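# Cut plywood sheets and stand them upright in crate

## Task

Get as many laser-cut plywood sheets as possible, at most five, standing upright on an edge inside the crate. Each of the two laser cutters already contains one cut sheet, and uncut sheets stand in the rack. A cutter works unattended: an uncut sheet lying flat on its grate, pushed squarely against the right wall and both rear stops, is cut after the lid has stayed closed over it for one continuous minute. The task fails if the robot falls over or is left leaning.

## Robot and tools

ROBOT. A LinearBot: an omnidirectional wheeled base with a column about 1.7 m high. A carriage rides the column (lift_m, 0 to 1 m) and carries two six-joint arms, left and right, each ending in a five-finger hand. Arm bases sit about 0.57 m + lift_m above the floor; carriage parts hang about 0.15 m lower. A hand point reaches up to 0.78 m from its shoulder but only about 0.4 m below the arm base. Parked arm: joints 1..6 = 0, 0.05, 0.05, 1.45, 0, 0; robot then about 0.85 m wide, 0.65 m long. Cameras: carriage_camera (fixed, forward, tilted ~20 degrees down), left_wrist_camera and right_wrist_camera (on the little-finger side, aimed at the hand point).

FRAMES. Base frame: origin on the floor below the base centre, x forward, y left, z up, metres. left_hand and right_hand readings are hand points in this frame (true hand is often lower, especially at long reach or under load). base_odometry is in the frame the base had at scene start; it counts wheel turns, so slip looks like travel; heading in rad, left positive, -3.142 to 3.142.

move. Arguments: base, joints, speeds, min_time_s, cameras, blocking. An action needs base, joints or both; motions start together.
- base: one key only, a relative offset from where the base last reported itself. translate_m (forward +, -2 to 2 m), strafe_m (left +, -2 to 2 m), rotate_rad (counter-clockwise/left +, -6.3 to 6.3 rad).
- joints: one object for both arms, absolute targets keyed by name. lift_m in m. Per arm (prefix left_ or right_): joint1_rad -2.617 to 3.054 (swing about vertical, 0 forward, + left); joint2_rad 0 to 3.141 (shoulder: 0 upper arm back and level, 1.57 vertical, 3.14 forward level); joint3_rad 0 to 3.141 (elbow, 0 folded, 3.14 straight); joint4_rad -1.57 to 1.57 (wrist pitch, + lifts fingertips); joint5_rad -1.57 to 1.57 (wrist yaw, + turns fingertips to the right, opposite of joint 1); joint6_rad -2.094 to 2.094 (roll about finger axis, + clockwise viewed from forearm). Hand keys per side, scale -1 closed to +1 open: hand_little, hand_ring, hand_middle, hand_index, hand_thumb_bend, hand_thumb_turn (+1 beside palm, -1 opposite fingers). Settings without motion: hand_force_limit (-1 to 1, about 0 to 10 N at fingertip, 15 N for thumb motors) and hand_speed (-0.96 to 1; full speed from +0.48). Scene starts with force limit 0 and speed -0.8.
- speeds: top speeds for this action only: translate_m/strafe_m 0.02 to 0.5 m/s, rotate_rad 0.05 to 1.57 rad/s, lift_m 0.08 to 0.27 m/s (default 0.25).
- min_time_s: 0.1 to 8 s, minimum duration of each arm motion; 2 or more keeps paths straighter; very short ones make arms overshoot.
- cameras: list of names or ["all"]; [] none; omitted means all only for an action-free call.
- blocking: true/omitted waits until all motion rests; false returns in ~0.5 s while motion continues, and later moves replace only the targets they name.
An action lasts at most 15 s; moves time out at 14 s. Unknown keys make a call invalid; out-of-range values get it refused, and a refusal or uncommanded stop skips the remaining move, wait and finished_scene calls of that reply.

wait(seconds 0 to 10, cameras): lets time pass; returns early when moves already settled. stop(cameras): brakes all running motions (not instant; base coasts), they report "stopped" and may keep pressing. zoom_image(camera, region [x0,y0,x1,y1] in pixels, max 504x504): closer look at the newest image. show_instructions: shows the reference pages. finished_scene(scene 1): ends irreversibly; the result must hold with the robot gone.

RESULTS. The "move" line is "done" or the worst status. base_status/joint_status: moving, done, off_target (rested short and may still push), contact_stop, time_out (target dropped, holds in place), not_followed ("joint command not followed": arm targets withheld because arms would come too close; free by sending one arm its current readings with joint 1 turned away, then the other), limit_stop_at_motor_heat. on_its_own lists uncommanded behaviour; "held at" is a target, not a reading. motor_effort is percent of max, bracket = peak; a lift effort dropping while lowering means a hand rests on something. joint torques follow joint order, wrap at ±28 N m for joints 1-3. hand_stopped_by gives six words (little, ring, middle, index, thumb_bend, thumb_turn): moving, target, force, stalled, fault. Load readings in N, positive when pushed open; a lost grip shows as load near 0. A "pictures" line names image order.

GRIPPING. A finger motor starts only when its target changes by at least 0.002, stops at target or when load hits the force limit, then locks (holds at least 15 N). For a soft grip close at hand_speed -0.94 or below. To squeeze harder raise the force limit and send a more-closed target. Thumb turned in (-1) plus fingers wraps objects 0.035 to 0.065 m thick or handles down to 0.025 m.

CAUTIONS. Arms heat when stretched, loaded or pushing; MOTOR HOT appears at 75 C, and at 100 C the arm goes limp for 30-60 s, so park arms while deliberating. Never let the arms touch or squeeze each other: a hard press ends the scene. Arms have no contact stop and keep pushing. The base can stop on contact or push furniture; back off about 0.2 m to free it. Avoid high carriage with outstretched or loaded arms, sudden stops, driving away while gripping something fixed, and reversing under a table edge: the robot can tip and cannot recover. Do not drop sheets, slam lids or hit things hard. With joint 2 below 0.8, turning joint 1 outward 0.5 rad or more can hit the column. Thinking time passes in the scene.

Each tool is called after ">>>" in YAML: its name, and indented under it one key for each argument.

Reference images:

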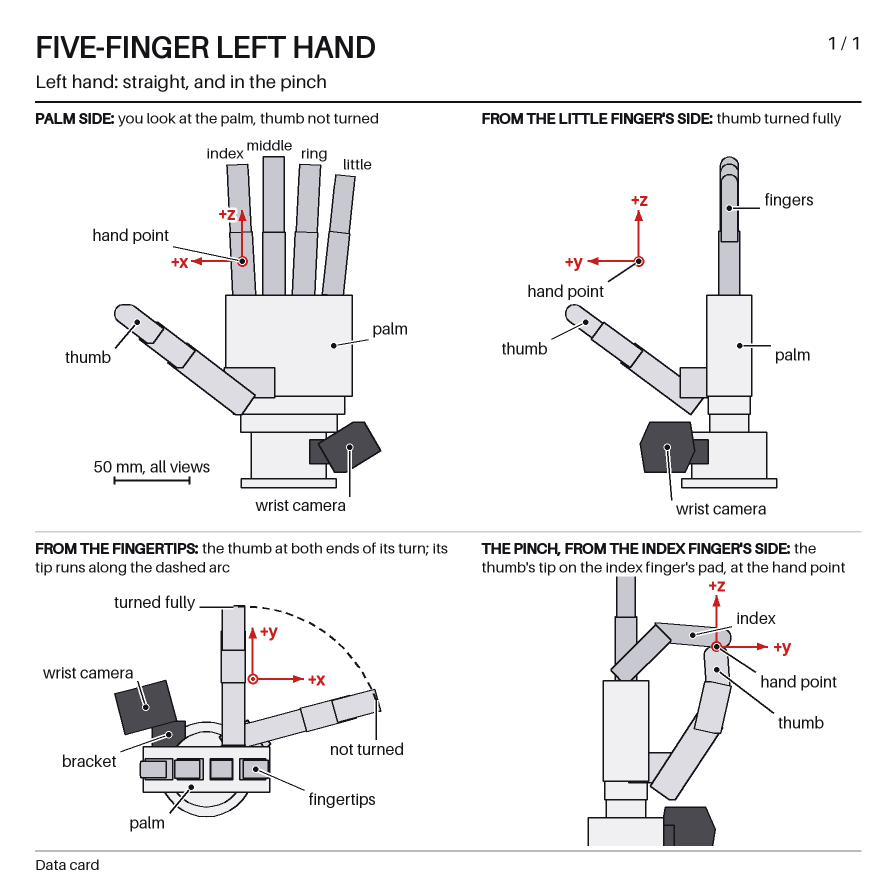

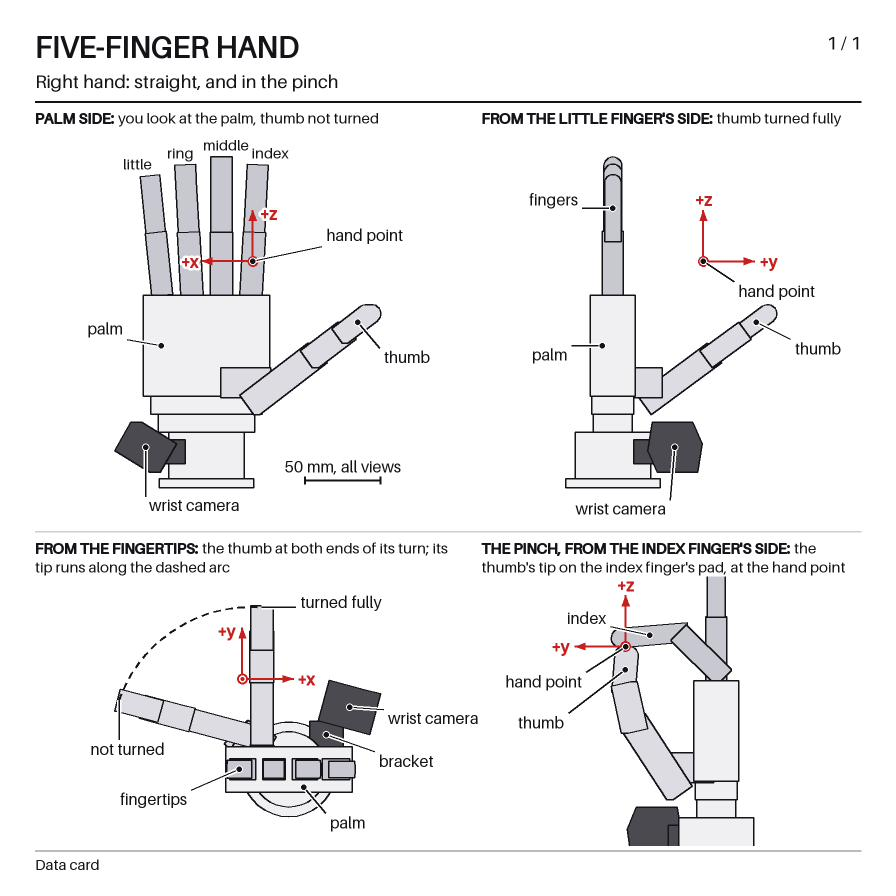

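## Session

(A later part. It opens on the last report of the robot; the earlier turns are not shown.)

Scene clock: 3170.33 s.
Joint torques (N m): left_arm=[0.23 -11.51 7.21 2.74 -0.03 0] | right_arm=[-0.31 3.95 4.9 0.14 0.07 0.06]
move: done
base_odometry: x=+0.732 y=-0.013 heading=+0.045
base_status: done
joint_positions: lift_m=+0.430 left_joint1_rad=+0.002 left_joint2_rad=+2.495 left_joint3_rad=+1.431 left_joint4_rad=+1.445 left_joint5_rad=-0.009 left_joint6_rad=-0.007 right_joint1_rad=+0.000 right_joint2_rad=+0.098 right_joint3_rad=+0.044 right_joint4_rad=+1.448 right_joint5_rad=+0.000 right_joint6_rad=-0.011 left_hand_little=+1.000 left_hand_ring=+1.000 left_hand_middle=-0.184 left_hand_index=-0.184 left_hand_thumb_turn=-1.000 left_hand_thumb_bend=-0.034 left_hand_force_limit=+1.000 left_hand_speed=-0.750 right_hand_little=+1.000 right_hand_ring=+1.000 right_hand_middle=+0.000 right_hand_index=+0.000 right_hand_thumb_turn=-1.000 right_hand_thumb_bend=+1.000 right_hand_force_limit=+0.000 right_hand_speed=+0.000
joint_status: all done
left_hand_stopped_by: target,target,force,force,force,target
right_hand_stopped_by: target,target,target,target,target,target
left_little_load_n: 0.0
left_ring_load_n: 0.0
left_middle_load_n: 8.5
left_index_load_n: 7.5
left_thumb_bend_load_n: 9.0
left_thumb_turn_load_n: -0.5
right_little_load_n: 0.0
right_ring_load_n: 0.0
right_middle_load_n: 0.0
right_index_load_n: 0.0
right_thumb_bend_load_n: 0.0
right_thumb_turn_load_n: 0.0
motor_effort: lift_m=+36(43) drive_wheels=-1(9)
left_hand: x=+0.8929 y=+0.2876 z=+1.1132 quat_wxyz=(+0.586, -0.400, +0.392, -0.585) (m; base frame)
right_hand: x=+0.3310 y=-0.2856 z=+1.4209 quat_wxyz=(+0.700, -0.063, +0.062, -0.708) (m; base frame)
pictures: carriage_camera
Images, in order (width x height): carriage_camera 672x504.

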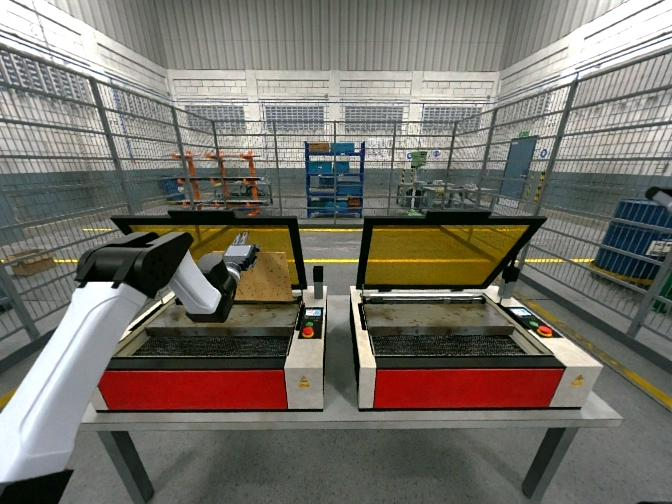

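>>> move:
  base: {"translate_m": -0.52}
  joints: {"lift_m": 0.5, "left_hand_index": -0.6, "left_hand_middle": -0.6, "left_hand_thumb_bend": -0.2}
  speeds: {"translate_m": 0.2, "lift_m": 0.12}

>>> move:
  base: {"rotate_rad": 1.589}
  speeds: {"rotate_rad": 0.5}
  cameras: ["carriage_camera"]

Scene clock: 3179.40 s.
Joint torques (N m): left_arm=[0.02 -11.62 7.13 2.75 -0.03 0] | right_arm=[-0.31 3.89 4.92 0.13 0.07 0.06]
move: off_target
base_odometry: x=+0.212 y=-0.037 heading=+0.045
base_status: done
joint_positions: lift_m=+0.500 left_joint1_rad=+0.002 left_joint2_rad=+2.498 left_joint3_rad=+1.431 left_joint4_rad=+1.444 left_joint5_rad=-0.009 left_joint6_rad=-0.007 right_joint1_rad=+0.000 right_joint2_rad=+0.098 right_joint3_rad=+0.044 right_joint4_rad=+1.448 right_joint5_rad=+0.000 right_joint6_rad=-0.011 left_hand_little=+1.000 left_hand_ring=+1.000 left_hand_middle=-0.190 left_hand_index=-0.195 left_hand_thumb_turn=-1.000 left_hand_thumb_bend=-0.048 left_hand_force_limit=+1.000 left_hand_speed=-0.750 right_hand_little=+1.000 right_hand_ring=+1.000 right_hand_middle=+0.000 right_hand_index=+0.000 right_hand_thumb_turn=-1.000 right_hand_thumb_bend=+1.000 right_hand_force_limit=+0.000 right_hand_speed=+0.000
joint_status: left_hand_middle off_target (ended at -0.190, target -0.600); left_hand_index off_target (ended at -0.195, target -0.600); left_hand_thumb_bend off_target (ended at -0.048, target -0.200); the others done
left_hand_stopped_by: target,target,force,force,force,target
right_hand_stopped_by: target,target,target,target,target,target
left_little_load_n: 0.0
left_ring_load_n: 0.0
left_middle_load_n: 11.0
left_index_load_n: 11.0
left_thumb_bend_load_n: 14.5
left_thumb_turn_load_n: 0.0
right_little_load_n: 0.0
right_ring_load_n: 0.0
right_middle_load_n: 0.0
right_index_load_n: 0.0
right_thumb_bend_load_n: 0.0
right_thumb_turn_load_n: 0.0
motor_effort: lift_m=+36(43) drive_wheels=+0(9)
left_hand: x=+0.8931 y=+0.2876 z=+1.1807 quat_wxyz=(+0.585, -0.402, +0.393, -0.584) (m; base frame)
right_hand: x=+0.3309 y=-0.2856 z=+1.4909 quat_wxyz=(+0.700, -0.063, +0.062, -0.708) (m; base frame)
pictures: none

Scene clock: 3183.50 s.
Joint torques (N m): left_arm=[-0.1 -11.71 7.31 2.77 -0.11 0] | right_arm=[-0.31 3.96 4.92 0.13 0.08 0.06]
move: done
base_odometry: x=+0.212 y=-0.037 heading=+1.634
base_status: done
joint_positions: lift_m=+0.500 left_joint1_rad=+0.005 left_joint2_rad=+2.498 left_joint3_rad=+1.431 left_joint4_rad=+1.444 left_joint5_rad=-0.001 left_joint6_rad=-0.006 right_joint1_rad=+0.000 right_joint2_rad=+0.098 right_joint3_rad=+0.044 right_joint4_rad=+1.448 right_joint5_rad=+0.000 right_joint6_rad=-0.011 left_hand_little=+1.000 left_hand_ring=+1.000 left_hand_middle=-0.190 left_hand_index=-0.195 left_hand_thumb_turn=-1.000 left_hand_thumb_bend=-0.048 left_hand_force_limit=+1.000 left_hand_speed=-0.750 right_hand_little=+1.000 right_hand_ring=+1.000 right_hand_middle=+0.000 right_hand_index=+0.000 right_hand_thumb_turn=-1.000 right_hand_thumb_bend=+1.000 right_hand_force_limit=+0.000 right_hand_speed=+0.000
joint_status: not commanded
left_hand_stopped_by: target,target,force,force,force,target
right_hand_stopped_by: target,target,target,target,target,target
left_little_load_n: 0.0
left_ring_load_n: 0.5
left_middle_load_n: 11.5
left_index_load_n: 11.0
left_thumb_bend_load_n: 14.0
left_thumb_turn_load_n: -0.5
right_little_load_n: 0.0
right_ring_load_n: 0.0
right_middle_load_n: 0.0
right_index_load_n: 0.0
right_thumb_bend_load_n: 0.0
right_thumb_turn_load_n: 0.0
motor_effort: lift_m=+36(37) drive_wheels=+5(9)
left_hand: x=+0.8929 y=+0.2879 z=+1.1806 quat_wxyz=(+0.585, -0.400, +0.395, -0.585) (m; base frame)
right_hand: x=+0.3309 y=-0.2856 z=+1.4909 quat_wxyz=(+0.700, -0.063, +0.062, -0.708) (m; base frame)
pictures: carriage_camera
Images, in order (width x height): carriage_camera 672x504.

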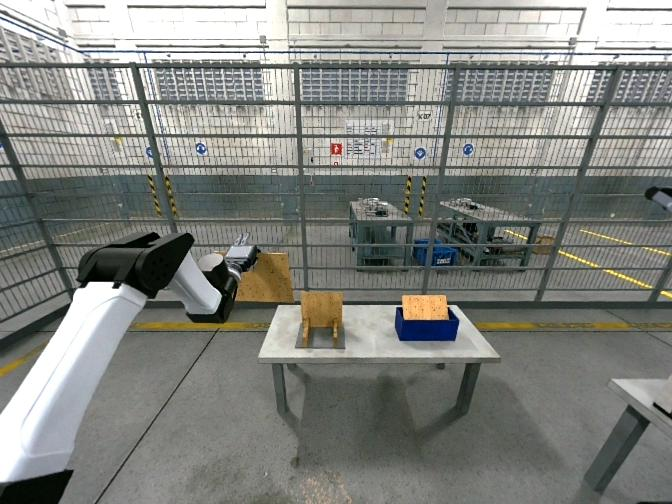

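>>> move:
  base: {"strafe_m": -0.807}
  joints: {"left_joint1_rad": -0.067, "left_joint2_rad": 2.625, "left_joint3_rad": 1.218, "left_joint4_rad": 1.45, "left_joint5_rad": -0.065, "left_joint6_rad": -0.025}
  speeds: {"strafe_m": 0.22}
  min_time_s: 2.5

>>> move:
  base: {"translate_m": 0.4}
  joints: {"lift_m": 0.42}
  speeds: {"translate_m": 0.15}
  cameras: ["carriage_camera"]

>>> zoom_image:
  camera: "carriage_camera"
  region: [190, 280, 350, 420]

Scene clock: 3193.17 s.
Joint torques (N m): left_arm=[0.31 -9.91 3.63 2.81 -0.21 -0.17] | right_arm=[-0.31 3.95 4.92 0.13 0.07 0.06]
move: done
base_odometry: x=+1.018 y=+0.015 heading=+1.635
base_status: done
joint_positions: lift_m=+0.500 left_joint1_rad=-0.068 left_joint2_rad=+2.618 left_joint3_rad=+1.224 left_joint4_rad=+1.423 left_joint5_rad=-0.056 left_joint6_rad=-0.017 right_joint1_rad=-0.001 right_joint2_rad=+0.098 right_joint3_rad=+0.044 right_joint4_rad=+1.448 right_joint5_rad=+0.000 right_joint6_rad=-0.011 left_hand_little=+1.000 left_hand_ring=+1.000 left_hand_middle=-0.190 left_hand_index=-0.195 left_hand_thumb_turn=-1.000 left_hand_thumb_bend=-0.048 left_hand_force_limit=+1.000 left_hand_speed=-0.750 right_hand_little=+1.000 right_hand_ring=+1.000 right_hand_middle=+0.000 right_hand_index=+0.000 right_hand_thumb_turn=-1.000 right_hand_thumb_bend=+1.000 right_hand_force_limit=+0.000 right_hand_speed=+0.000
joint_status: all done
left_hand_stopped_by: target,target,force,force,force,target
right_hand_stopped_by: target,target,target,target,target,target
left_little_load_n: 0.0
left_ring_load_n: 0.0
left_middle_load_n: 11.5
left_index_load_n: 11.0
left_thumb_bend_load_n: 14.5
left_thumb_turn_load_n: 0.0
right_little_load_n: -0.5
right_ring_load_n: 0.0
right_middle_load_n: 0.0
right_index_load_n: -0.5
right_thumb_bend_load_n: 0.0
right_thumb_turn_load_n: 0.0
motor_effort: lift_m=+36(37) drive_wheels=-3(12)
left_hand: x=+0.8384 y=+0.2526 z=+1.0145 quat_wxyz=(+0.499, -0.494, +0.491, -0.515) (m; base frame)
right_hand: x=+0.3309 y=-0.2856 z=+1.4909 quat_wxyz=(+0.700, -0.063, +0.062, -0.709) (m; base frame)
pictures: none

Scene clock: 3196.83 s.
Joint torques (N m): left_arm=[0.39 -11.02 4.14 3.02 -0.21 -0.17] | right_arm=[-0.28 3.95 4.93 0.12 0.07 0.06]
move: done
base_odometry: x=+0.993 y=+0.414 heading=+1.634
base_status: done
joint_positions: lift_m=+0.420 left_joint1_rad=-0.068 left_joint2_rad=+2.632 left_joint3_rad=+1.217 left_joint4_rad=+1.404 left_joint5_rad=-0.056 left_joint6_rad=-0.017 right_joint1_rad=-0.001 right_joint2_rad=+0.098 right_joint3_rad=+0.044 right_joint4_rad=+1.450 right_joint5_rad=+0.000 right_joint6_rad=-0.011 left_hand_little=+1.000 left_hand_ring=+1.000 left_hand_middle=-0.190 left_hand_index=-0.195 left_hand_thumb_turn=-1.000 left_hand_thumb_bend=-0.048 left_hand_force_limit=+1.000 left_hand_speed=-0.750 right_hand_little=+1.000 right_hand_ring=+1.000 right_hand_middle=+0.000 right_hand_index=+0.000 right_hand_thumb_turn=-1.000 right_hand_thumb_bend=+1.000 right_hand_force_limit=+0.000 right_hand_speed=+0.000
joint_status: all done
left_hand_stopped_by: target,target,force,force,force,target
right_hand_stopped_by: target,target,target,target,target,target
left_little_load_n: 0.0
left_ring_load_n: 0.0
left_middle_load_n: 12.0
left_index_load_n: 11.0
left_thumb_bend_load_n: 14.5
left_thumb_turn_load_n: -0.5
right_little_load_n: 0.0
right_ring_load_n: 0.0
right_middle_load_n: 0.0
right_index_load_n: 0.0
right_thumb_bend_load_n: 0.0
right_thumb_turn_load_n: 0.0
motor_effort: lift_m=+30(31) drive_wheels=+4(11)
left_hand: x=+0.8332 y=+0.2530 z=+0.9191 quat_wxyz=(+0.490, -0.504, +0.502, -0.504) (m; base frame)
right_hand: x=+0.3305 y=-0.2856 z=+1.4117 quat_wxyz=(+0.700, -0.062, +0.061, -0.709) (m; base frame)
pictures: carriage_camera
Images, in order (width x height): carriage_camera 672x504.

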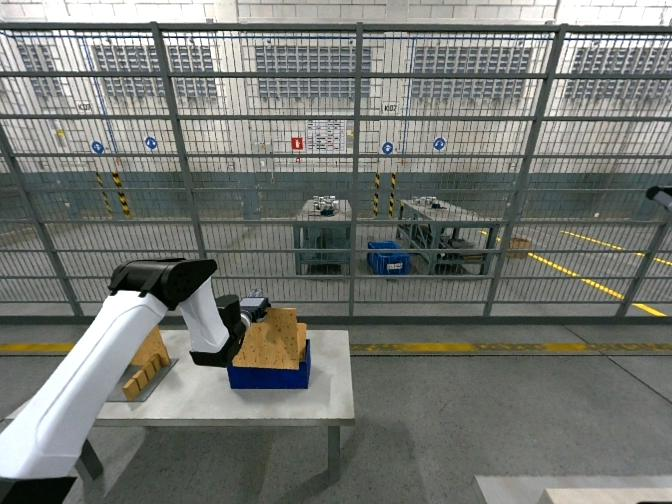

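Scaled by 3.150 from the camera's 672x504 image, which has a finer 960x720 frame.

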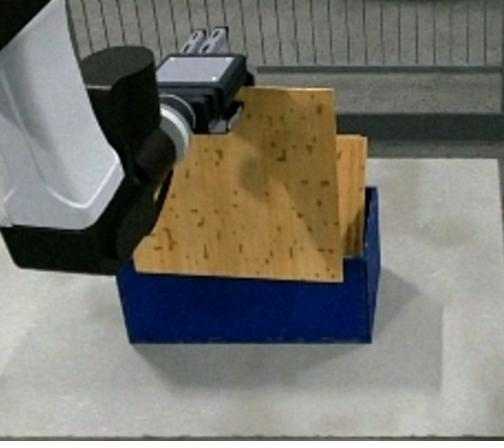

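>>> move:
  base: {"strafe_m": 0.012}
  joints: {"left_joint5_rad": -0.10, "left_joint6_rad": -0.05}
  min_time_s: 1
  speeds: {"strafe_m": 0.05}

>>> move:
  base: {"translate_m": 0.07}
  speeds: {"translate_m": 0.08}
  cameras: ["carriage_camera"]

>>> zoom_image:
  camera: "carriage_camera"
  region: [200, 290, 320, 400]

Scene clock: 3211.30 s.
Joint torques (N m): left_arm=[0.14 -11.07 4.11 3.02 -0.22 -0.18] | right_arm=[-0.31 3.95 4.93 0.11 0.08 0.06]
move: done
base_odometry: x=+0.981 y=+0.413 heading=+1.634
base_status: done
joint_positions: lift_m=+0.420 left_joint1_rad=-0.065 left_joint2_rad=+2.632 left_joint3_rad=+1.217 left_joint4_rad=+1.404 left_joint5_rad=-0.089 left_joint6_rad=-0.039 right_joint1_rad=-0.001 right_joint2_rad=+0.098 right_joint3_rad=+0.044 right_joint4_rad=+1.450 right_joint5_rad=+0.000 right_joint6_rad=-0.011 left_hand_little=+1.000 left_hand_ring=+1.000 left_hand_middle=-0.190 left_hand_index=-0.195 left_hand_thumb_turn=-1.000 left_hand_thumb_bend=-0.048 left_hand_force_limit=+1.000 left_hand_speed=-0.750 right_hand_little=+1.000 right_hand_ring=+1.000 right_hand_middle=+0.000 right_hand_index=+0.000 right_hand_thumb_turn=-1.000 right_hand_thumb_bend=+1.000 right_hand_force_limit=+0.000 right_hand_speed=+0.000
joint_status: all done
left_hand_stopped_by: target,target,force,force,force,target
right_hand_stopped_by: target,target,target,target,target,target
left_little_load_n: 0.0
left_ring_load_n: 0.0
left_middle_load_n: 12.0
left_index_load_n: 11.0
left_thumb_bend_load_n: 14.0
left_thumb_turn_load_n: -0.5
right_little_load_n: 0.0
right_ring_load_n: 0.0
right_middle_load_n: 0.0
right_index_load_n: 0.0
right_thumb_bend_load_n: 0.0
right_thumb_turn_load_n: 0.0
motor_effort: lift_m=+30(30) drive_wheels=+4(8)
left_hand: x=+0.8344 y=+0.2599 z=+0.9198 quat_wxyz=(+0.494, -0.518, +0.487, -0.501) (m; base frame)
right_hand: x=+0.3305 y=-0.2855 z=+1.4117 quat_wxyz=(+0.700, -0.062, +0.061, -0.709) (m; base frame)
pictures: none

Scene clock: 3212.90 s.
Joint torques (N m): left_arm=[0.16 -10.95 4.14 3.05 -0.22 -0.19] | right_arm=[-0.31 3.93 4.9 0.1 0.08 0.06]
move: done
base_odometry: x=+0.976 y=+0.483 heading=+1.634
base_status: done
joint_positions: lift_m=+0.420 left_joint1_rad=-0.065 left_joint2_rad=+2.632 left_joint3_rad=+1.217 left_joint4_rad=+1.404 left_joint5_rad=-0.090 left_joint6_rad=-0.040 right_joint1_rad=-0.001 right_joint2_rad=+0.098 right_joint3_rad=+0.044 right_joint4_rad=+1.450 right_joint5_rad=+0.000 right_joint6_rad=-0.011 left_hand_little=+1.000 left_hand_ring=+1.000 left_hand_middle=-0.190 left_hand_index=-0.195 left_hand_thumb_turn=-1.000 left_hand_thumb_bend=-0.048 left_hand_force_limit=+1.000 left_hand_speed=-0.750 right_hand_little=+1.000 right_hand_ring=+1.000 right_hand_middle=+0.000 right_hand_index=+0.000 right_hand_thumb_turn=-1.000 right_hand_thumb_bend=+1.000 right_hand_force_limit=+0.000 right_hand_speed=+0.000
joint_status: not commanded
left_hand_stopped_by: target,target,force,force,force,target
right_hand_stopped_by: target,target,target,target,target,target
left_little_load_n: 0.0
left_ring_load_n: 0.0
left_middle_load_n: 12.0
left_index_load_n: 11.0
left_thumb_bend_load_n: 14.5
left_thumb_turn_load_n: -0.5
right_little_load_n: 0.0
right_ring_load_n: 0.0
right_middle_load_n: 0.0
right_index_load_n: -0.5
right_thumb_bend_load_n: 0.0
right_thumb_turn_load_n: 0.0
motor_effort: lift_m=+30(30) drive_wheels=+4(10)
left_hand: x=+0.8344 y=+0.2599 z=+0.9198 quat_wxyz=(+0.494, -0.519, +0.486, -0.501) (m; base frame)
right_hand: x=+0.3304 y=-0.2855 z=+1.4117 quat_wxyz=(+0.700, -0.062, +0.061, -0.709) (m; base frame)
pictures: carriage_camera
Images, in order (width x height): carriage_camera 672x504.

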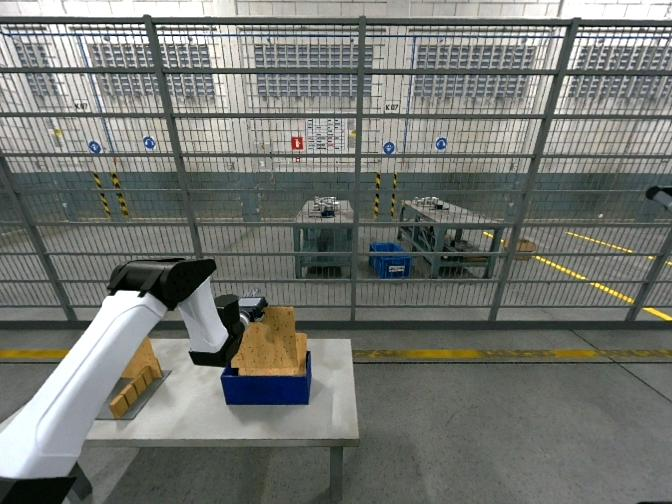

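Scaled by 4.200 from the camera's 672x504 image, which has a finer 960x720 frame.

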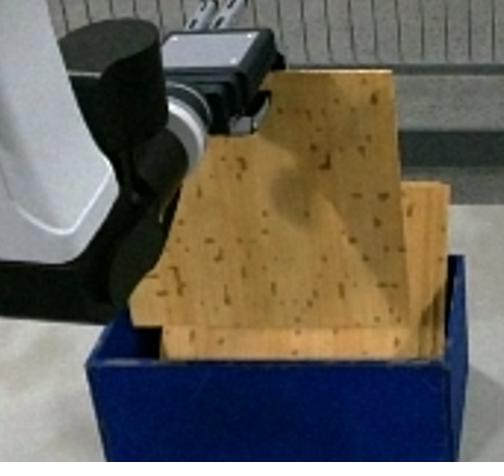

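>>> move:
  base: {"translate_m": 0.019}
  joints: {"lift_m": 0.385}
  speeds: {"translate_m": 0.05, "lift_m": 0.08}

>>> move:
  joints: {"lift_m": 0.35}
  speeds: {"lift_m": 0.08}

>>> move:
  joints: {"lift_m": 0.315}
  speeds: {"lift_m": 0.08}
  cameras: ["carriage_camera"]

>>> zoom_image:
  camera: "carriage_camera"
  region: [200, 270, 320, 380]

Scene clock: 3225.70 s.
Joint torques (N m): left_arm=[0.21 -11.23 4.08 3 -0.22 -0.19] | right_arm=[-0.29 3.95 4.93 0.14 0.08 0.06]
move: done
base_odometry: x=+0.975 y=+0.502 heading=+1.635
base_status: done
joint_positions: lift_m=+0.385 left_joint1_rad=-0.065 left_joint2_rad=+2.633 left_joint3_rad=+1.217 left_joint4_rad=+1.405 left_joint5_rad=-0.090 left_joint6_rad=-0.040 right_joint1_rad=-0.001 right_joint2_rad=+0.098 right_joint3_rad=+0.044 right_joint4_rad=+1.448 right_joint5_rad=+0.000 right_joint6_rad=-0.011 left_hand_little=+1.000 left_hand_ring=+1.000 left_hand_middle=-0.190 left_hand_index=-0.195 left_hand_thumb_turn=-1.000 left_hand_thumb_bend=-0.048 left_hand_force_limit=+1.000 left_hand_speed=-0.750 right_hand_little=+1.000 right_hand_ring=+1.000 right_hand_middle=+0.000 right_hand_index=+0.000 right_hand_thumb_turn=-1.000 right_hand_thumb_bend=+1.000 right_hand_force_limit=+0.000 right_hand_speed=+0.000
joint_status: all done
left_hand_stopped_by: target,target,force,force,force,target
right_hand_stopped_by: target,target,target,target,target,target
left_little_load_n: 0.0
left_ring_load_n: 0.0
left_middle_load_n: 11.5
left_index_load_n: 11.0
left_thumb_bend_load_n: 14.5
left_thumb_turn_load_n: 0.0
right_little_load_n: 0.0
right_ring_load_n: 0.0
right_middle_load_n: 0.0
right_index_load_n: 0.0
right_thumb_bend_load_n: 0.0
right_thumb_turn_load_n: 0.0
motor_effort: lift_m=+30(31) drive_wheels=+4(13)
left_hand: x=+0.8343 y=+0.2599 z=+0.8843 quat_wxyz=(+0.494, -0.519, +0.486, -0.501) (m; base frame)
right_hand: x=+0.3311 y=-0.2855 z=+1.3764 quat_wxyz=(+0.700, -0.063, +0.062, -0.709) (m; base frame)
pictures: none

Scene clock: 3226.53 s.
Joint torques (N m): left_arm=[0.16 -11.15 4.22 2.98 -0.21 -0.19] | right_arm=[-0.31 3.96 4.93 0.13 0.08 0.06]
move: done
base_odometry: x=+0.975 y=+0.502 heading=+1.635
base_status: not commanded
joint_positions: lift_m=+0.350 left_joint1_rad=-0.065 left_joint2_rad=+2.633 left_joint3_rad=+1.217 left_joint4_rad=+1.407 left_joint5_rad=-0.091 left_joint6_rad=-0.040 right_joint1_rad=-0.001 right_joint2_rad=+0.098 right_joint3_rad=+0.044 right_joint4_rad=+1.448 right_joint5_rad=+0.000 right_joint6_rad=-0.011 left_hand_little=+1.000 left_hand_ring=+1.000 left_hand_middle=-0.190 left_hand_index=-0.195 left_hand_thumb_turn=-1.000 left_hand_thumb_bend=-0.048 left_hand_force_limit=+1.000 left_hand_speed=-0.750 right_hand_little=+1.000 right_hand_ring=+1.000 right_hand_middle=+0.000 right_hand_index=+0.000 right_hand_thumb_turn=-1.000 right_hand_thumb_bend=+1.000 right_hand_force_limit=+0.000 right_hand_speed=+0.000
joint_status: all done
left_hand_stopped_by: target,target,force,force,force,target
right_hand_stopped_by: target,target,target,target,target,target
left_little_load_n: 0.0
left_ring_load_n: 0.0
left_middle_load_n: 12.0
left_index_load_n: 11.0
left_thumb_bend_load_n: 14.0
left_thumb_turn_load_n: 0.0
right_little_load_n: 0.0
right_ring_load_n: 0.0
right_middle_load_n: -0.5
right_index_load_n: 0.0
right_thumb_bend_load_n: 0.0
right_thumb_turn_load_n: 0.0
motor_effort: lift_m=+30(30) drive_wheels=+4(5)
left_hand: x=+0.8344 y=+0.2599 z=+0.8501 quat_wxyz=(+0.494, -0.518, +0.486, -0.501) (m; base frame)
right_hand: x=+0.3309 y=-0.2855 z=+1.3415 quat_wxyz=(+0.700, -0.063, +0.062, -0.709) (m; base frame)
pictures: none

Scene clock: 3227.37 s.
Joint torques (N m): left_arm=[0.16 -11.22 4.14 2.98 -0.22 -0.19] | right_arm=[-0.31 3.92 4.92 0.13 0.08 0.06]
move: done
base_odometry: x=+0.975 y=+0.502 heading=+1.635
base_status: not commanded
joint_positions: lift_m=+0.315 left_joint1_rad=-0.065 left_joint2_rad=+2.633 left_joint3_rad=+1.217 left_joint4_rad=+1.407 left_joint5_rad=-0.091 left_joint6_rad=-0.040 right_joint1_rad=-0.001 right_joint2_rad=+0.098 right_joint3_rad=+0.044 right_joint4_rad=+1.448 right_joint5_rad=+0.000 right_joint6_rad=-0.011 left_hand_little=+1.000 left_hand_ring=+1.000 left_hand_middle=-0.190 left_hand_index=-0.195 left_hand_thumb_turn=-1.000 left_hand_thumb_bend=-0.048 left_hand_force_limit=+1.000 left_hand_speed=-0.750 right_hand_little=+1.000 right_hand_ring=+1.000 right_hand_middle=+0.000 right_hand_index=+0.000 right_hand_thumb_turn=-1.000 right_hand_thumb_bend=+1.000 right_hand_force_limit=+0.000 right_hand_speed=+0.000
joint_status: all done
left_hand_stopped_by: target,target,force,force,force,target
right_hand_stopped_by: target,target,target,target,target,target
left_little_load_n: 0.0
left_ring_load_n: 0.0
left_middle_load_n: 11.5
left_index_load_n: 11.0
left_thumb_bend_load_n: 14.5
left_thumb_turn_load_n: -0.5
right_little_load_n: 0.0
right_ring_load_n: 0.0
right_middle_load_n: 0.0
right_index_load_n: -0.5
right_thumb_bend_load_n: 0.0
right_thumb_turn_load_n: 0.0
motor_effort: lift_m=+30(30) drive_wheels=-2(4)
left_hand: x=+0.8344 y=+0.2599 z=+0.8151 quat_wxyz=(+0.494, -0.518, +0.486, -0.501) (m; base frame)
right_hand: x=+0.3309 y=-0.2855 z=+1.3065 quat_wxyz=(+0.700, -0.063, +0.062, -0.709) (m; base frame)
pictures: carriage_camera
Images, in order (width x height): carriage_camera 672x504.

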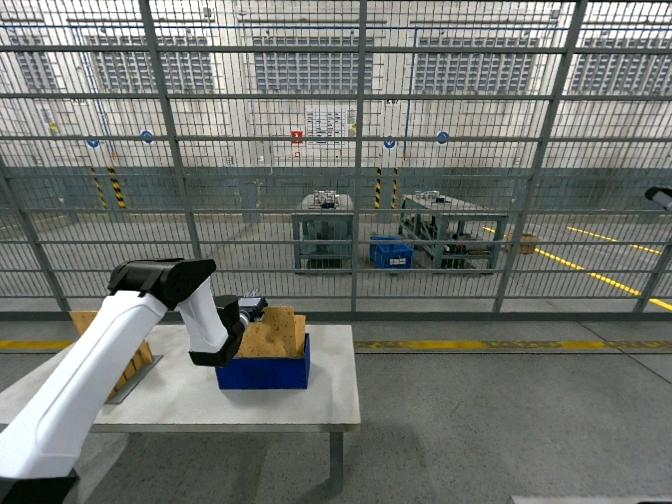

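Scaled by 4.200 from the camera's 672x504 image, which has a finer 960x720 frame.

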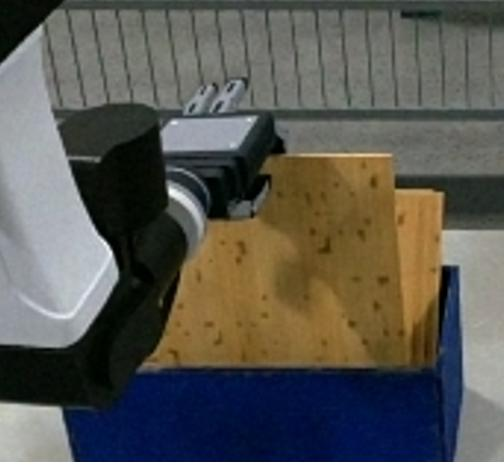

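>>> move:
  joints: {"lift_m": 0.3}
  speeds: {"lift_m": 0.08}

>>> move:
  base: {"translate_m": 0.015}
  joints: {"lift_m": 0.292}
  speeds: {"translate_m": 0.04, "lift_m": 0.08}

>>> move:
  base: {"translate_m": 0.01}
  joints: {"lift_m": 0.284}
  speeds: {"translate_m": 0.04, "lift_m": 0.08}
  cameras: ["carriage_camera"]

>>> zoom_image:
  camera: "carriage_camera"
  region: [200, 270, 320, 380]

Scene clock: 3231.00 s.
Joint torques (N m): left_arm=[0.13 -11.15 4.12 3 -0.16 -0.15] | right_arm=[-0.31 3.95 4.92 0.13 0.07 0.06]
move: done
base_odometry: x=+0.975 y=+0.502 heading=+1.635
base_status: not commanded
joint_positions: lift_m=+0.300 left_joint1_rad=-0.065 left_joint2_rad=+2.633 left_joint3_rad=+1.217 left_joint4_rad=+1.406 left_joint5_rad=-0.097 left_joint6_rad=-0.040 right_joint1_rad=-0.001 right_joint2_rad=+0.098 right_joint3_rad=+0.044 right_joint4_rad=+1.448 right_joint5_rad=+0.000 right_joint6_rad=-0.011 left_hand_little=+1.000 left_hand_ring=+1.000 left_hand_middle=-0.190 left_hand_index=-0.195 left_hand_thumb_turn=-1.000 left_hand_thumb_bend=-0.048 left_hand_force_limit=+1.000 left_hand_speed=-0.750 right_hand_little=+1.000 right_hand_ring=+1.000 right_hand_middle=+0.000 right_hand_index=+0.000 right_hand_thumb_turn=-1.000 right_hand_thumb_bend=+1.000 right_hand_force_limit=+0.000 right_hand_speed=+0.000
joint_status: all done
left_hand_stopped_by: target,target,force,force,force,target
right_hand_stopped_by: target,target,target,target,target,target
left_little_load_n: 0.0
left_ring_load_n: 0.0
left_middle_load_n: 9.5
left_index_load_n: 12.0
left_thumb_bend_load_n: 14.5
left_thumb_turn_load_n: 0.0
right_little_load_n: 0.0
right_ring_load_n: 0.0
right_middle_load_n: 0.0
right_index_load_n: 0.0
right_thumb_bend_load_n: 0.0
right_thumb_turn_load_n: 0.0
motor_effort: lift_m=+29(31) drive_wheels=+4(4)
left_hand: x=+0.8345 y=+0.2611 z=+0.7998 quat_wxyz=(+0.496, -0.520, +0.484, -0.500) (m; base frame)
right_hand: x=+0.3309 y=-0.2855 z=+1.2915 quat_wxyz=(+0.700, -0.063, +0.062, -0.709) (m; base frame)
pictures: none

Scene clock: 3231.90 s.
Joint torques (N m): left_arm=[0.16 -11.12 4.29 3.17 -0.05 -0.19] | right_arm=[-0.31 3.92 4.94 0.15 0.09 0.06]
move: done
base_odometry: x=+0.974 y=+0.517 heading=+1.635
base_status: done
joint_positions: lift_m=+0.292 left_joint1_rad=-0.065 left_joint2_rad=+2.633 left_joint3_rad=+1.215 left_joint4_rad=+1.391 left_joint5_rad=-0.105 left_joint6_rad=-0.040 right_joint1_rad=-0.001 right_joint2_rad=+0.098 right_joint3_rad=+0.044 right_joint4_rad=+1.447 right_joint5_rad=+0.000 right_joint6_rad=-0.011 left_hand_little=+1.000 left_hand_ring=+1.000 left_hand_middle=-0.190 left_hand_index=-0.195 left_hand_thumb_turn=-1.000 left_hand_thumb_bend=-0.048 left_hand_force_limit=+1.000 left_hand_speed=-0.750 right_hand_little=+1.000 right_hand_ring=+1.000 right_hand_middle=+0.000 right_hand_index=+0.000 right_hand_thumb_turn=-1.000 right_hand_thumb_bend=+1.000 right_hand_force_limit=+0.000 right_hand_speed=+0.000
joint_status: all done
left_hand_stopped_by: target,target,force,force,force,target
right_hand_stopped_by: target,target,target,target,target,target
left_little_load_n: 0.0
left_ring_load_n: 0.0
left_middle_load_n: 12.0
left_index_load_n: 14.5
left_thumb_bend_load_n: 11.0
left_thumb_turn_load_n: -2.0
right_little_load_n: 0.0
right_ring_load_n: -0.5
right_middle_load_n: 0.0
right_index_load_n: 0.0
right_thumb_bend_load_n: 0.0
right_thumb_turn_load_n: 0.0
motor_effort: lift_m=+30(31) drive_wheels=+5(14)
left_hand: x=+0.8331 y=+0.2629 z=+0.7869 quat_wxyz=(+0.494, -0.526, +0.487, -0.493) (m; base frame)
right_hand: x=+0.3312 y=-0.2856 z=+1.2834 quat_wxyz=(+0.700, -0.063, +0.062, -0.709) (m; base frame)
pictures: none

Scene clock: 3232.73 s.
Joint torques (N m): left_arm=[0.18 -11.17 4.44 3.22 -0.06 -0.2] | right_arm=[-0.31 3.88 4.93 0.15 0.07 0.06]
move: done
base_odometry: x=+0.973 y=+0.527 heading=+1.636
base_status: done
joint_positions: lift_m=+0.284 left_joint1_rad=-0.065 left_joint2_rad=+2.633 left_joint3_rad=+1.213 left_joint4_rad=+1.386 left_joint5_rad=-0.106 left_joint6_rad=-0.040 right_joint1_rad=-0.001 right_joint2_rad=+0.098 right_joint3_rad=+0.044 right_joint4_rad=+1.447 right_joint5_rad=+0.000 right_joint6_rad=-0.011 left_hand_little=+1.000 left_hand_ring=+1.000 left_hand_middle=-0.189 left_hand_index=-0.195 left_hand_thumb_turn=-1.000 left_hand_thumb_bend=-0.048 left_hand_force_limit=+1.000 left_hand_speed=-0.750 right_hand_little=+1.000 right_hand_ring=+1.000 right_hand_middle=+0.000 right_hand_index=+0.000 right_hand_thumb_turn=-1.000 right_hand_thumb_bend=+1.000 right_hand_force_limit=+0.000 right_hand_speed=+0.000
joint_status: all done
left_hand_stopped_by: target,target,force,force,force,target
right_hand_stopped_by: target,target,target,target,target,target
left_little_load_n: 0.0
left_ring_load_n: 0.0
left_middle_load_n: 14.0
left_index_load_n: 16.0
left_thumb_bend_load_n: 10.5
left_thumb_turn_load_n: -2.5
right_little_load_n: 0.0
right_ring_load_n: 0.0
right_middle_load_n: 0.0
right_index_load_n: 0.0
right_thumb_bend_load_n: 0.5
right_thumb_turn_load_n: 0.0
motor_effort: lift_m=+29(31) drive_wheels=+5(15)
left_hand: x=+0.8323 y=+0.2631 z=+0.7770 quat_wxyz=(+0.493, -0.528, +0.488, -0.490) (m; base frame)
right_hand: x=+0.3313 y=-0.2856 z=+1.2754 quat_wxyz=(+0.700, -0.063, +0.062, -0.709) (m; base frame)
pictures: carriage_camera
Images, in order (width x height): carriage_camera 672x504.

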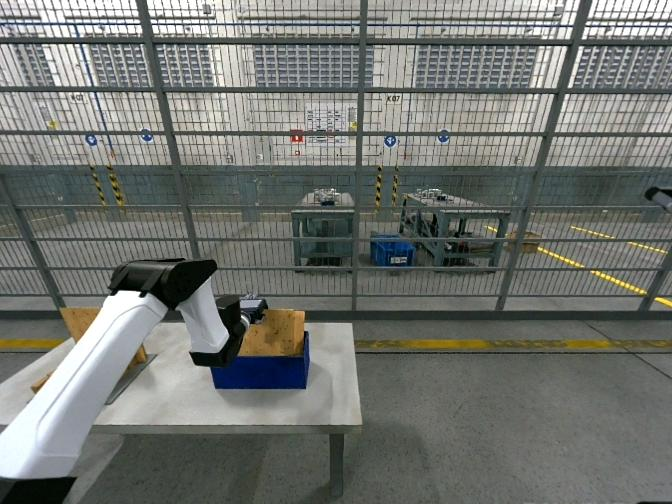

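Scaled by 4.200 from the camera's 672x504 image, which has a finer 960x720 frame.

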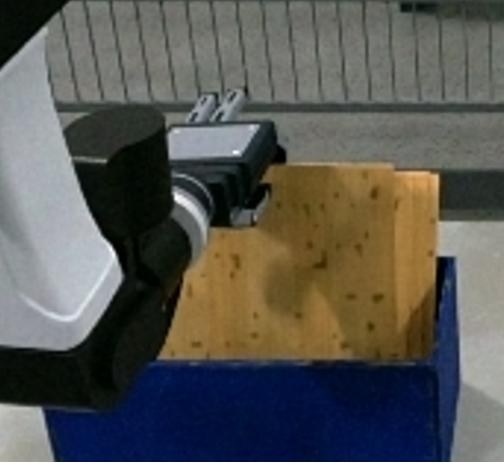

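>>> move:
  joints: {"lift_m": 0.274}
  speeds: {"lift_m": 0.08}

>>> move:
  base: {"translate_m": 0.007}
  speeds: {"translate_m": 0.03}
  cameras: ["carriage_camera"]

>>> zoom_image:
  camera: "carriage_camera"
  region: [200, 270, 320, 380]

Scene clock: 3235.70 s.
Joint torques (N m): left_arm=[0.18 -11.15 4.59 3.34 -0.08 -0.2] | right_arm=[-0.31 3.95 4.93 0.15 0.07 0.06]
move: done
base_odometry: x=+0.973 y=+0.527 heading=+1.635
base_status: not commanded
joint_positions: lift_m=+0.274 left_joint1_rad=-0.065 left_joint2_rad=+2.633 left_joint3_rad=+1.211 left_joint4_rad=+1.379 left_joint5_rad=-0.106 left_joint6_rad=-0.040 right_joint1_rad=-0.001 right_joint2_rad=+0.098 right_joint3_rad=+0.044 right_joint4_rad=+1.447 right_joint5_rad=+0.000 right_joint6_rad=-0.011 left_hand_little=+1.000 left_hand_ring=+1.000 left_hand_middle=-0.189 left_hand_index=-0.194 left_hand_thumb_turn=-1.000 left_hand_thumb_bend=-0.048 left_hand_force_limit=+1.000 left_hand_speed=-0.750 right_hand_little=+1.000 right_hand_ring=+1.000 right_hand_middle=+0.000 right_hand_index=+0.000 right_hand_thumb_turn=-1.000 right_hand_thumb_bend=+1.000 right_hand_force_limit=+0.000 right_hand_speed=+0.000
joint_status: all done
left_hand_stopped_by: target,target,force,force,force,target
right_hand_stopped_by: target,target,target,target,target,target
left_little_load_n: 0.0
left_ring_load_n: 0.0
left_middle_load_n: 8.5
left_index_load_n: 13.0
left_thumb_bend_load_n: 12.0
left_thumb_turn_load_n: -1.5
right_little_load_n: 0.0
right_ring_load_n: 0.0
right_middle_load_n: -0.5
right_index_load_n: 0.0
right_thumb_bend_load_n: 0.0
right_thumb_turn_load_n: 0.0
motor_effort: lift_m=+29(30) drive_wheels=+4(5)
left_hand: x=+0.8313 y=+0.2632 z=+0.7643 quat_wxyz=(+0.491, -0.530, +0.491, -0.488) (m; base frame)
right_hand: x=+0.3312 y=-0.2856 z=+1.2655 quat_wxyz=(+0.700, -0.063, +0.062, -0.709) (m; base frame)
pictures: none

Scene clock: 3236.33 s.
Joint torques (N m): left_arm=[0.13 -11.11 4.59 3.34 -0.06 -0.19] | right_arm=[-0.27 3.95 4.92 0.14 0.07 0.06]
move: done
base_odometry: x=+0.972 y=+0.534 heading=+1.636
base_status: done
joint_positions: lift_m=+0.274 left_joint1_rad=-0.065 left_joint2_rad=+2.633 left_joint3_rad=+1.211 left_joint4_rad=+1.375 left_joint5_rad=-0.106 left_joint6_rad=-0.040 right_joint1_rad=-0.001 right_joint2_rad=+0.098 right_joint3_rad=+0.044 right_joint4_rad=+1.448 right_joint5_rad=+0.000 right_joint6_rad=-0.011 left_hand_little=+1.000 left_hand_ring=+1.000 left_hand_middle=-0.189 left_hand_index=-0.194 left_hand_thumb_turn=-1.000 left_hand_thumb_bend=-0.048 left_hand_force_limit=+1.000 left_hand_speed=-0.750 right_hand_little=+1.000 right_hand_ring=+1.000 right_hand_middle=+0.000 right_hand_index=+0.000 right_hand_thumb_turn=-1.000 right_hand_thumb_bend=+1.000 right_hand_force_limit=+0.000 right_hand_speed=+0.000
joint_status: not commanded
left_hand_stopped_by: target,target,force,force,force,target
right_hand_stopped_by: target,target,target,target,target,target
left_little_load_n: 0.0
left_ring_load_n: 0.0
left_middle_load_n: 10.0
left_index_load_n: 13.5
left_thumb_bend_load_n: 11.5
left_thumb_turn_load_n: -1.5
right_little_load_n: 0.0
right_ring_load_n: 0.0
right_middle_load_n: 0.0
right_index_load_n: 0.0
right_thumb_bend_load_n: 0.0
right_thumb_turn_load_n: 0.0
motor_effort: lift_m=+29(29) drive_wheels=-1(10)
left_hand: x=+0.8310 y=+0.2632 z=+0.7634 quat_wxyz=(+0.490, -0.531, +0.492, -0.487) (m; base frame)
right_hand: x=+0.3309 y=-0.2856 z=+1.2656 quat_wxyz=(+0.700, -0.063, +0.062, -0.709) (m; base frame)
pictures: carriage_camera
Images, in order (width x height): carriage_camera 672x504.

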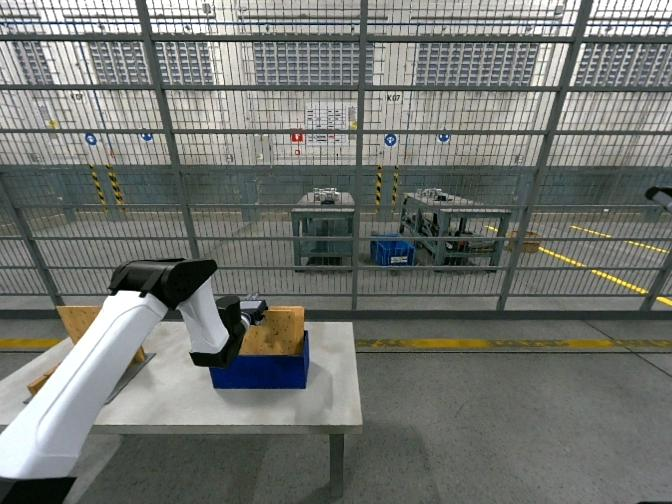

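Scaled by 4.200 from the camera's 672x504 image, which has a finer 960x720 frame.

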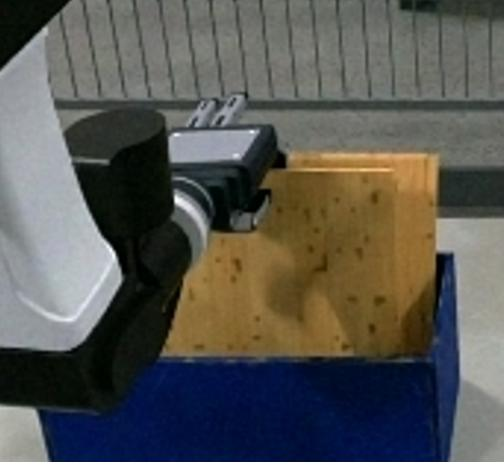

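>>> move:
  joints: {"left_hand_speed": -0.6, "left_hand_index": 0.6, "left_hand_middle": 0.6, "left_hand_thumb_bend": 0.15}

>>> move:
  joints: {"lift_m": 0.5}
  speeds: {"lift_m": 0.12}
  cameras: ["carriage_camera"]

>>> move:
  base: {"translate_m": -0.35}
  speeds: {"translate_m": 0.25}
  cameras: ["carriage_camera"]

>>> zoom_image:
  camera: "carriage_camera"
  region: [220, 270, 340, 380]

Scene clock: 3242.03 s.
Joint torques (N m): left_arm=[0.17 -11.11 4.6 2.73 -0.06 -0.18] | right_arm=[-0.29 3.95 4.93 0.13 0.07 0.06]
move: done
base_odometry: x=+0.972 y=+0.534 heading=+1.636
base_status: not commanded
joint_positions: lift_m=+0.274 left_joint1_rad=-0.065 left_joint2_rad=+2.633 left_joint3_rad=+1.211 left_joint4_rad=+1.429 left_joint5_rad=-0.106 left_joint6_rad=-0.041 right_joint1_rad=-0.001 right_joint2_rad=+0.098 right_joint3_rad=+0.044 right_joint4_rad=+1.448 right_joint5_rad=+0.000 right_joint6_rad=-0.011 left_hand_little=+1.000 left_hand_ring=+1.000 left_hand_middle=+0.600 left_hand_index=+0.600 left_hand_thumb_turn=-1.000 left_hand_thumb_bend=+0.150 left_hand_force_limit=+1.000 left_hand_speed=-0.600 right_hand_little=+1.000 right_hand_ring=+1.000 right_hand_middle=+0.000 right_hand_index=+0.000 right_hand_thumb_turn=-1.000 right_hand_thumb_bend=+1.000 right_hand_force_limit=+0.000 right_hand_speed=+0.000
joint_status: all done
left_hand_stopped_by: target,target,target,target,target,target
right_hand_stopped_by: target,target,target,target,target,target
left_little_load_n: 0.0
left_ring_load_n: 0.0
left_middle_load_n: 0.0
left_index_load_n: -0.5
left_thumb_bend_load_n: 0.0
left_thumb_turn_load_n: 0.0
right_little_load_n: 0.0
right_ring_load_n: 0.0
right_middle_load_n: 0.0
right_index_load_n: 0.0
right_thumb_bend_load_n: 0.0
right_thumb_turn_load_n: 0.0
motor_effort: lift_m=+29(29) drive_wheels=+4(4)
left_hand: x=+0.8345 y=+0.2630 z=+0.7779 quat_wxyz=(+0.502, -0.518, +0.477, -0.502) (m; base frame)
right_hand: x=+0.3309 y=-0.2856 z=+1.2656 quat_wxyz=(+0.700, -0.063, +0.062, -0.709) (m; base frame)
pictures: none

Scene clock: 3244.33 s.
Joint torques (N m): left_arm=[0.16 -11.11 4.6 2.56 -0.05 -0.18] | right_arm=[-0.29 4.05 4.94 0.12 0.07 0.06]
move: done
base_odometry: x=+0.972 y=+0.534 heading=+1.636
base_status: not commanded
joint_positions: lift_m=+0.500 left_joint1_rad=-0.065 left_joint2_rad=+2.633 left_joint3_rad=+1.211 left_joint4_rad=+1.443 left_joint5_rad=-0.106 left_joint6_rad=-0.041 right_joint1_rad=-0.001 right_joint2_rad=+0.098 right_joint3_rad=+0.044 right_joint4_rad=+1.448 right_joint5_rad=+0.000 right_joint6_rad=-0.011 left_hand_little=+1.000 left_hand_ring=+1.000 left_hand_middle=+0.600 left_hand_index=+0.600 left_hand_thumb_turn=-1.000 left_hand_thumb_bend=+0.150 left_hand_force_limit=+1.000 left_hand_speed=-0.600 right_hand_little=+1.000 right_hand_ring=+1.000 right_hand_middle=+0.000 right_hand_index=+0.000 right_hand_thumb_turn=-1.000 right_hand_thumb_bend=+1.000 right_hand_force_limit=+0.000 right_hand_speed=+0.000
joint_status: all done
left_hand_stopped_by: target,target,target,target,target,target
right_hand_stopped_by: target,target,target,target,target,target
left_little_load_n: 0.0
left_ring_load_n: 0.0
left_middle_load_n: 0.0
left_index_load_n: 0.0
left_thumb_bend_load_n: 0.0
left_thumb_turn_load_n: 0.0
right_little_load_n: 0.0
right_ring_load_n: 0.0
right_middle_load_n: 0.0
right_index_load_n: 0.0
right_thumb_bend_load_n: 0.0
right_thumb_turn_load_n: 0.0
motor_effort: lift_m=+36(44) drive_wheels=+4(4)
left_hand: x=+0.8352 y=+0.2629 z=+1.0071 quat_wxyz=(+0.505, -0.515, +0.473, -0.506) (m; base frame)
right_hand: x=+0.3309 y=-0.2856 z=+1.4909 quat_wxyz=(+0.700, -0.063, +0.062, -0.709) (m; base frame)
pictures: carriage_camera
Images, in order (width x height): carriage_camera 672x504.

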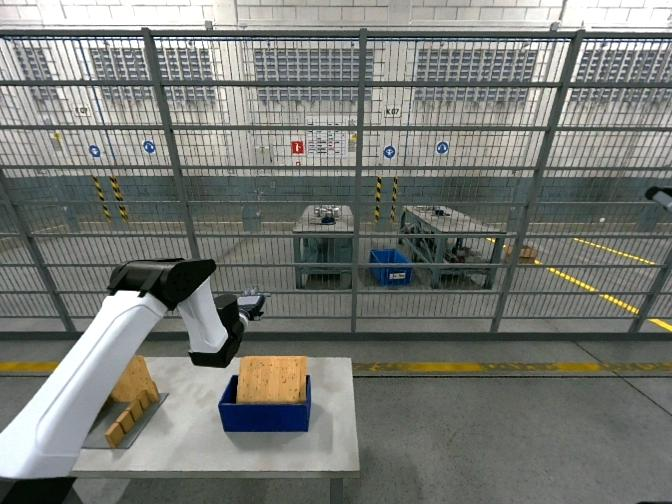

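Scene clock: 3247.13 s.
Joint torques (N m): left_arm=[0.2 -11.22 4.59 2.62 -0.06 -0.18] | right_arm=[-0.31 3.88 4.92 0.13 0.08 0.06]
move: done
base_odometry: x=+0.995 y=+0.185 heading=+1.636
base_status: done
joint_positions: lift_m=+0.500 left_joint1_rad=-0.066 left_joint2_rad=+2.633 left_joint3_rad=+1.211 left_joint4_rad=+1.443 left_joint5_rad=-0.106 left_joint6_rad=-0.041 right_joint1_rad=-0.001 right_joint2_rad=+0.098 right_joint3_rad=+0.044 right_joint4_rad=+1.448 right_joint5_rad=+0.000 right_joint6_rad=-0.011 left_hand_little=+1.000 left_hand_ring=+1.000 left_hand_middle=+0.600 left_hand_index=+0.600 left_hand_thumb_turn=-1.000 left_hand_thumb_bend=+0.150 left_hand_force_limit=+1.000 left_hand_speed=-0.600 right_hand_little=+1.000 right_hand_ring=+1.000 right_hand_middle=+0.000 right_hand_index=+0.000 right_hand_thumb_turn=-1.000 right_hand_thumb_bend=+1.000 right_hand_force_limit=+0.000 right_hand_speed=+0.000
joint_status: not commanded
left_hand_stopped_by: target,target,target,target,target,target
right_hand_stopped_by: target,target,target,target,target,target
left_little_load_n: 0.0
left_ring_load_n: 0.0
left_middle_load_n: -0.5
left_index_load_n: -0.5
left_thumb_bend_load_n: 0.0
left_thumb_turn_load_n: 0.0
right_little_load_n: 0.0
right_ring_load_n: 0.0
right_middle_load_n: 0.0
right_index_load_n: 0.0
right_thumb_bend_load_n: 0.0
right_thumb_turn_load_n: 0.0
motor_effort: lift_m=+36(36) drive_wheels=+1(16)
left_hand: x=+0.8352 y=+0.2626 z=+1.0071 quat_wxyz=(+0.505, -0.515, +0.474, -0.506) (m; base frame)
right_hand: x=+0.3309 y=-0.2856 z=+1.4909 quat_wxyz=(+0.700, -0.063, +0.062, -0.709) (m; base frame)
pictures: carriage_camera
Images, in order (width x height): carriage_camera 672x504.

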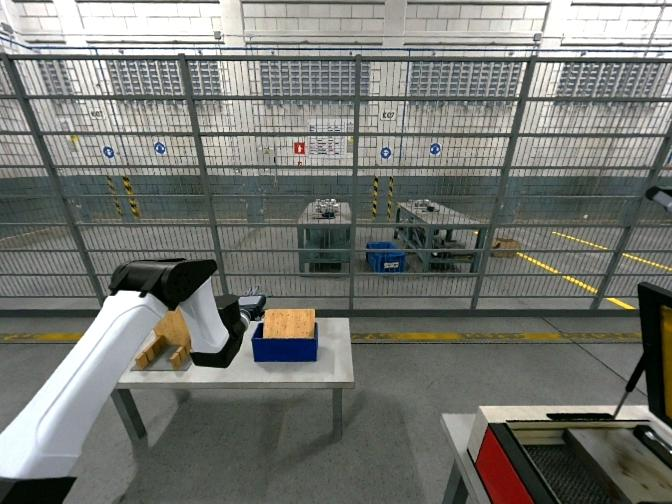

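Scaled by 4.200 from the camera's 672x504 image, which has a finer 960x720 frame.

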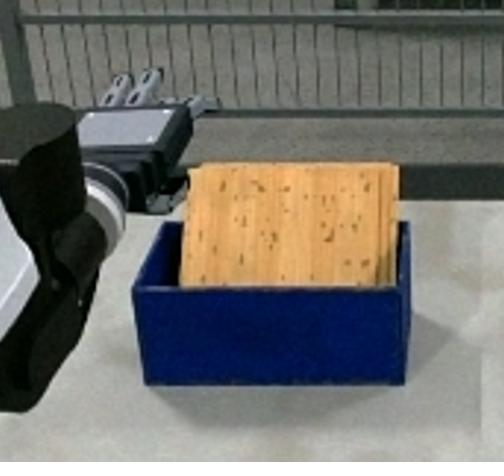

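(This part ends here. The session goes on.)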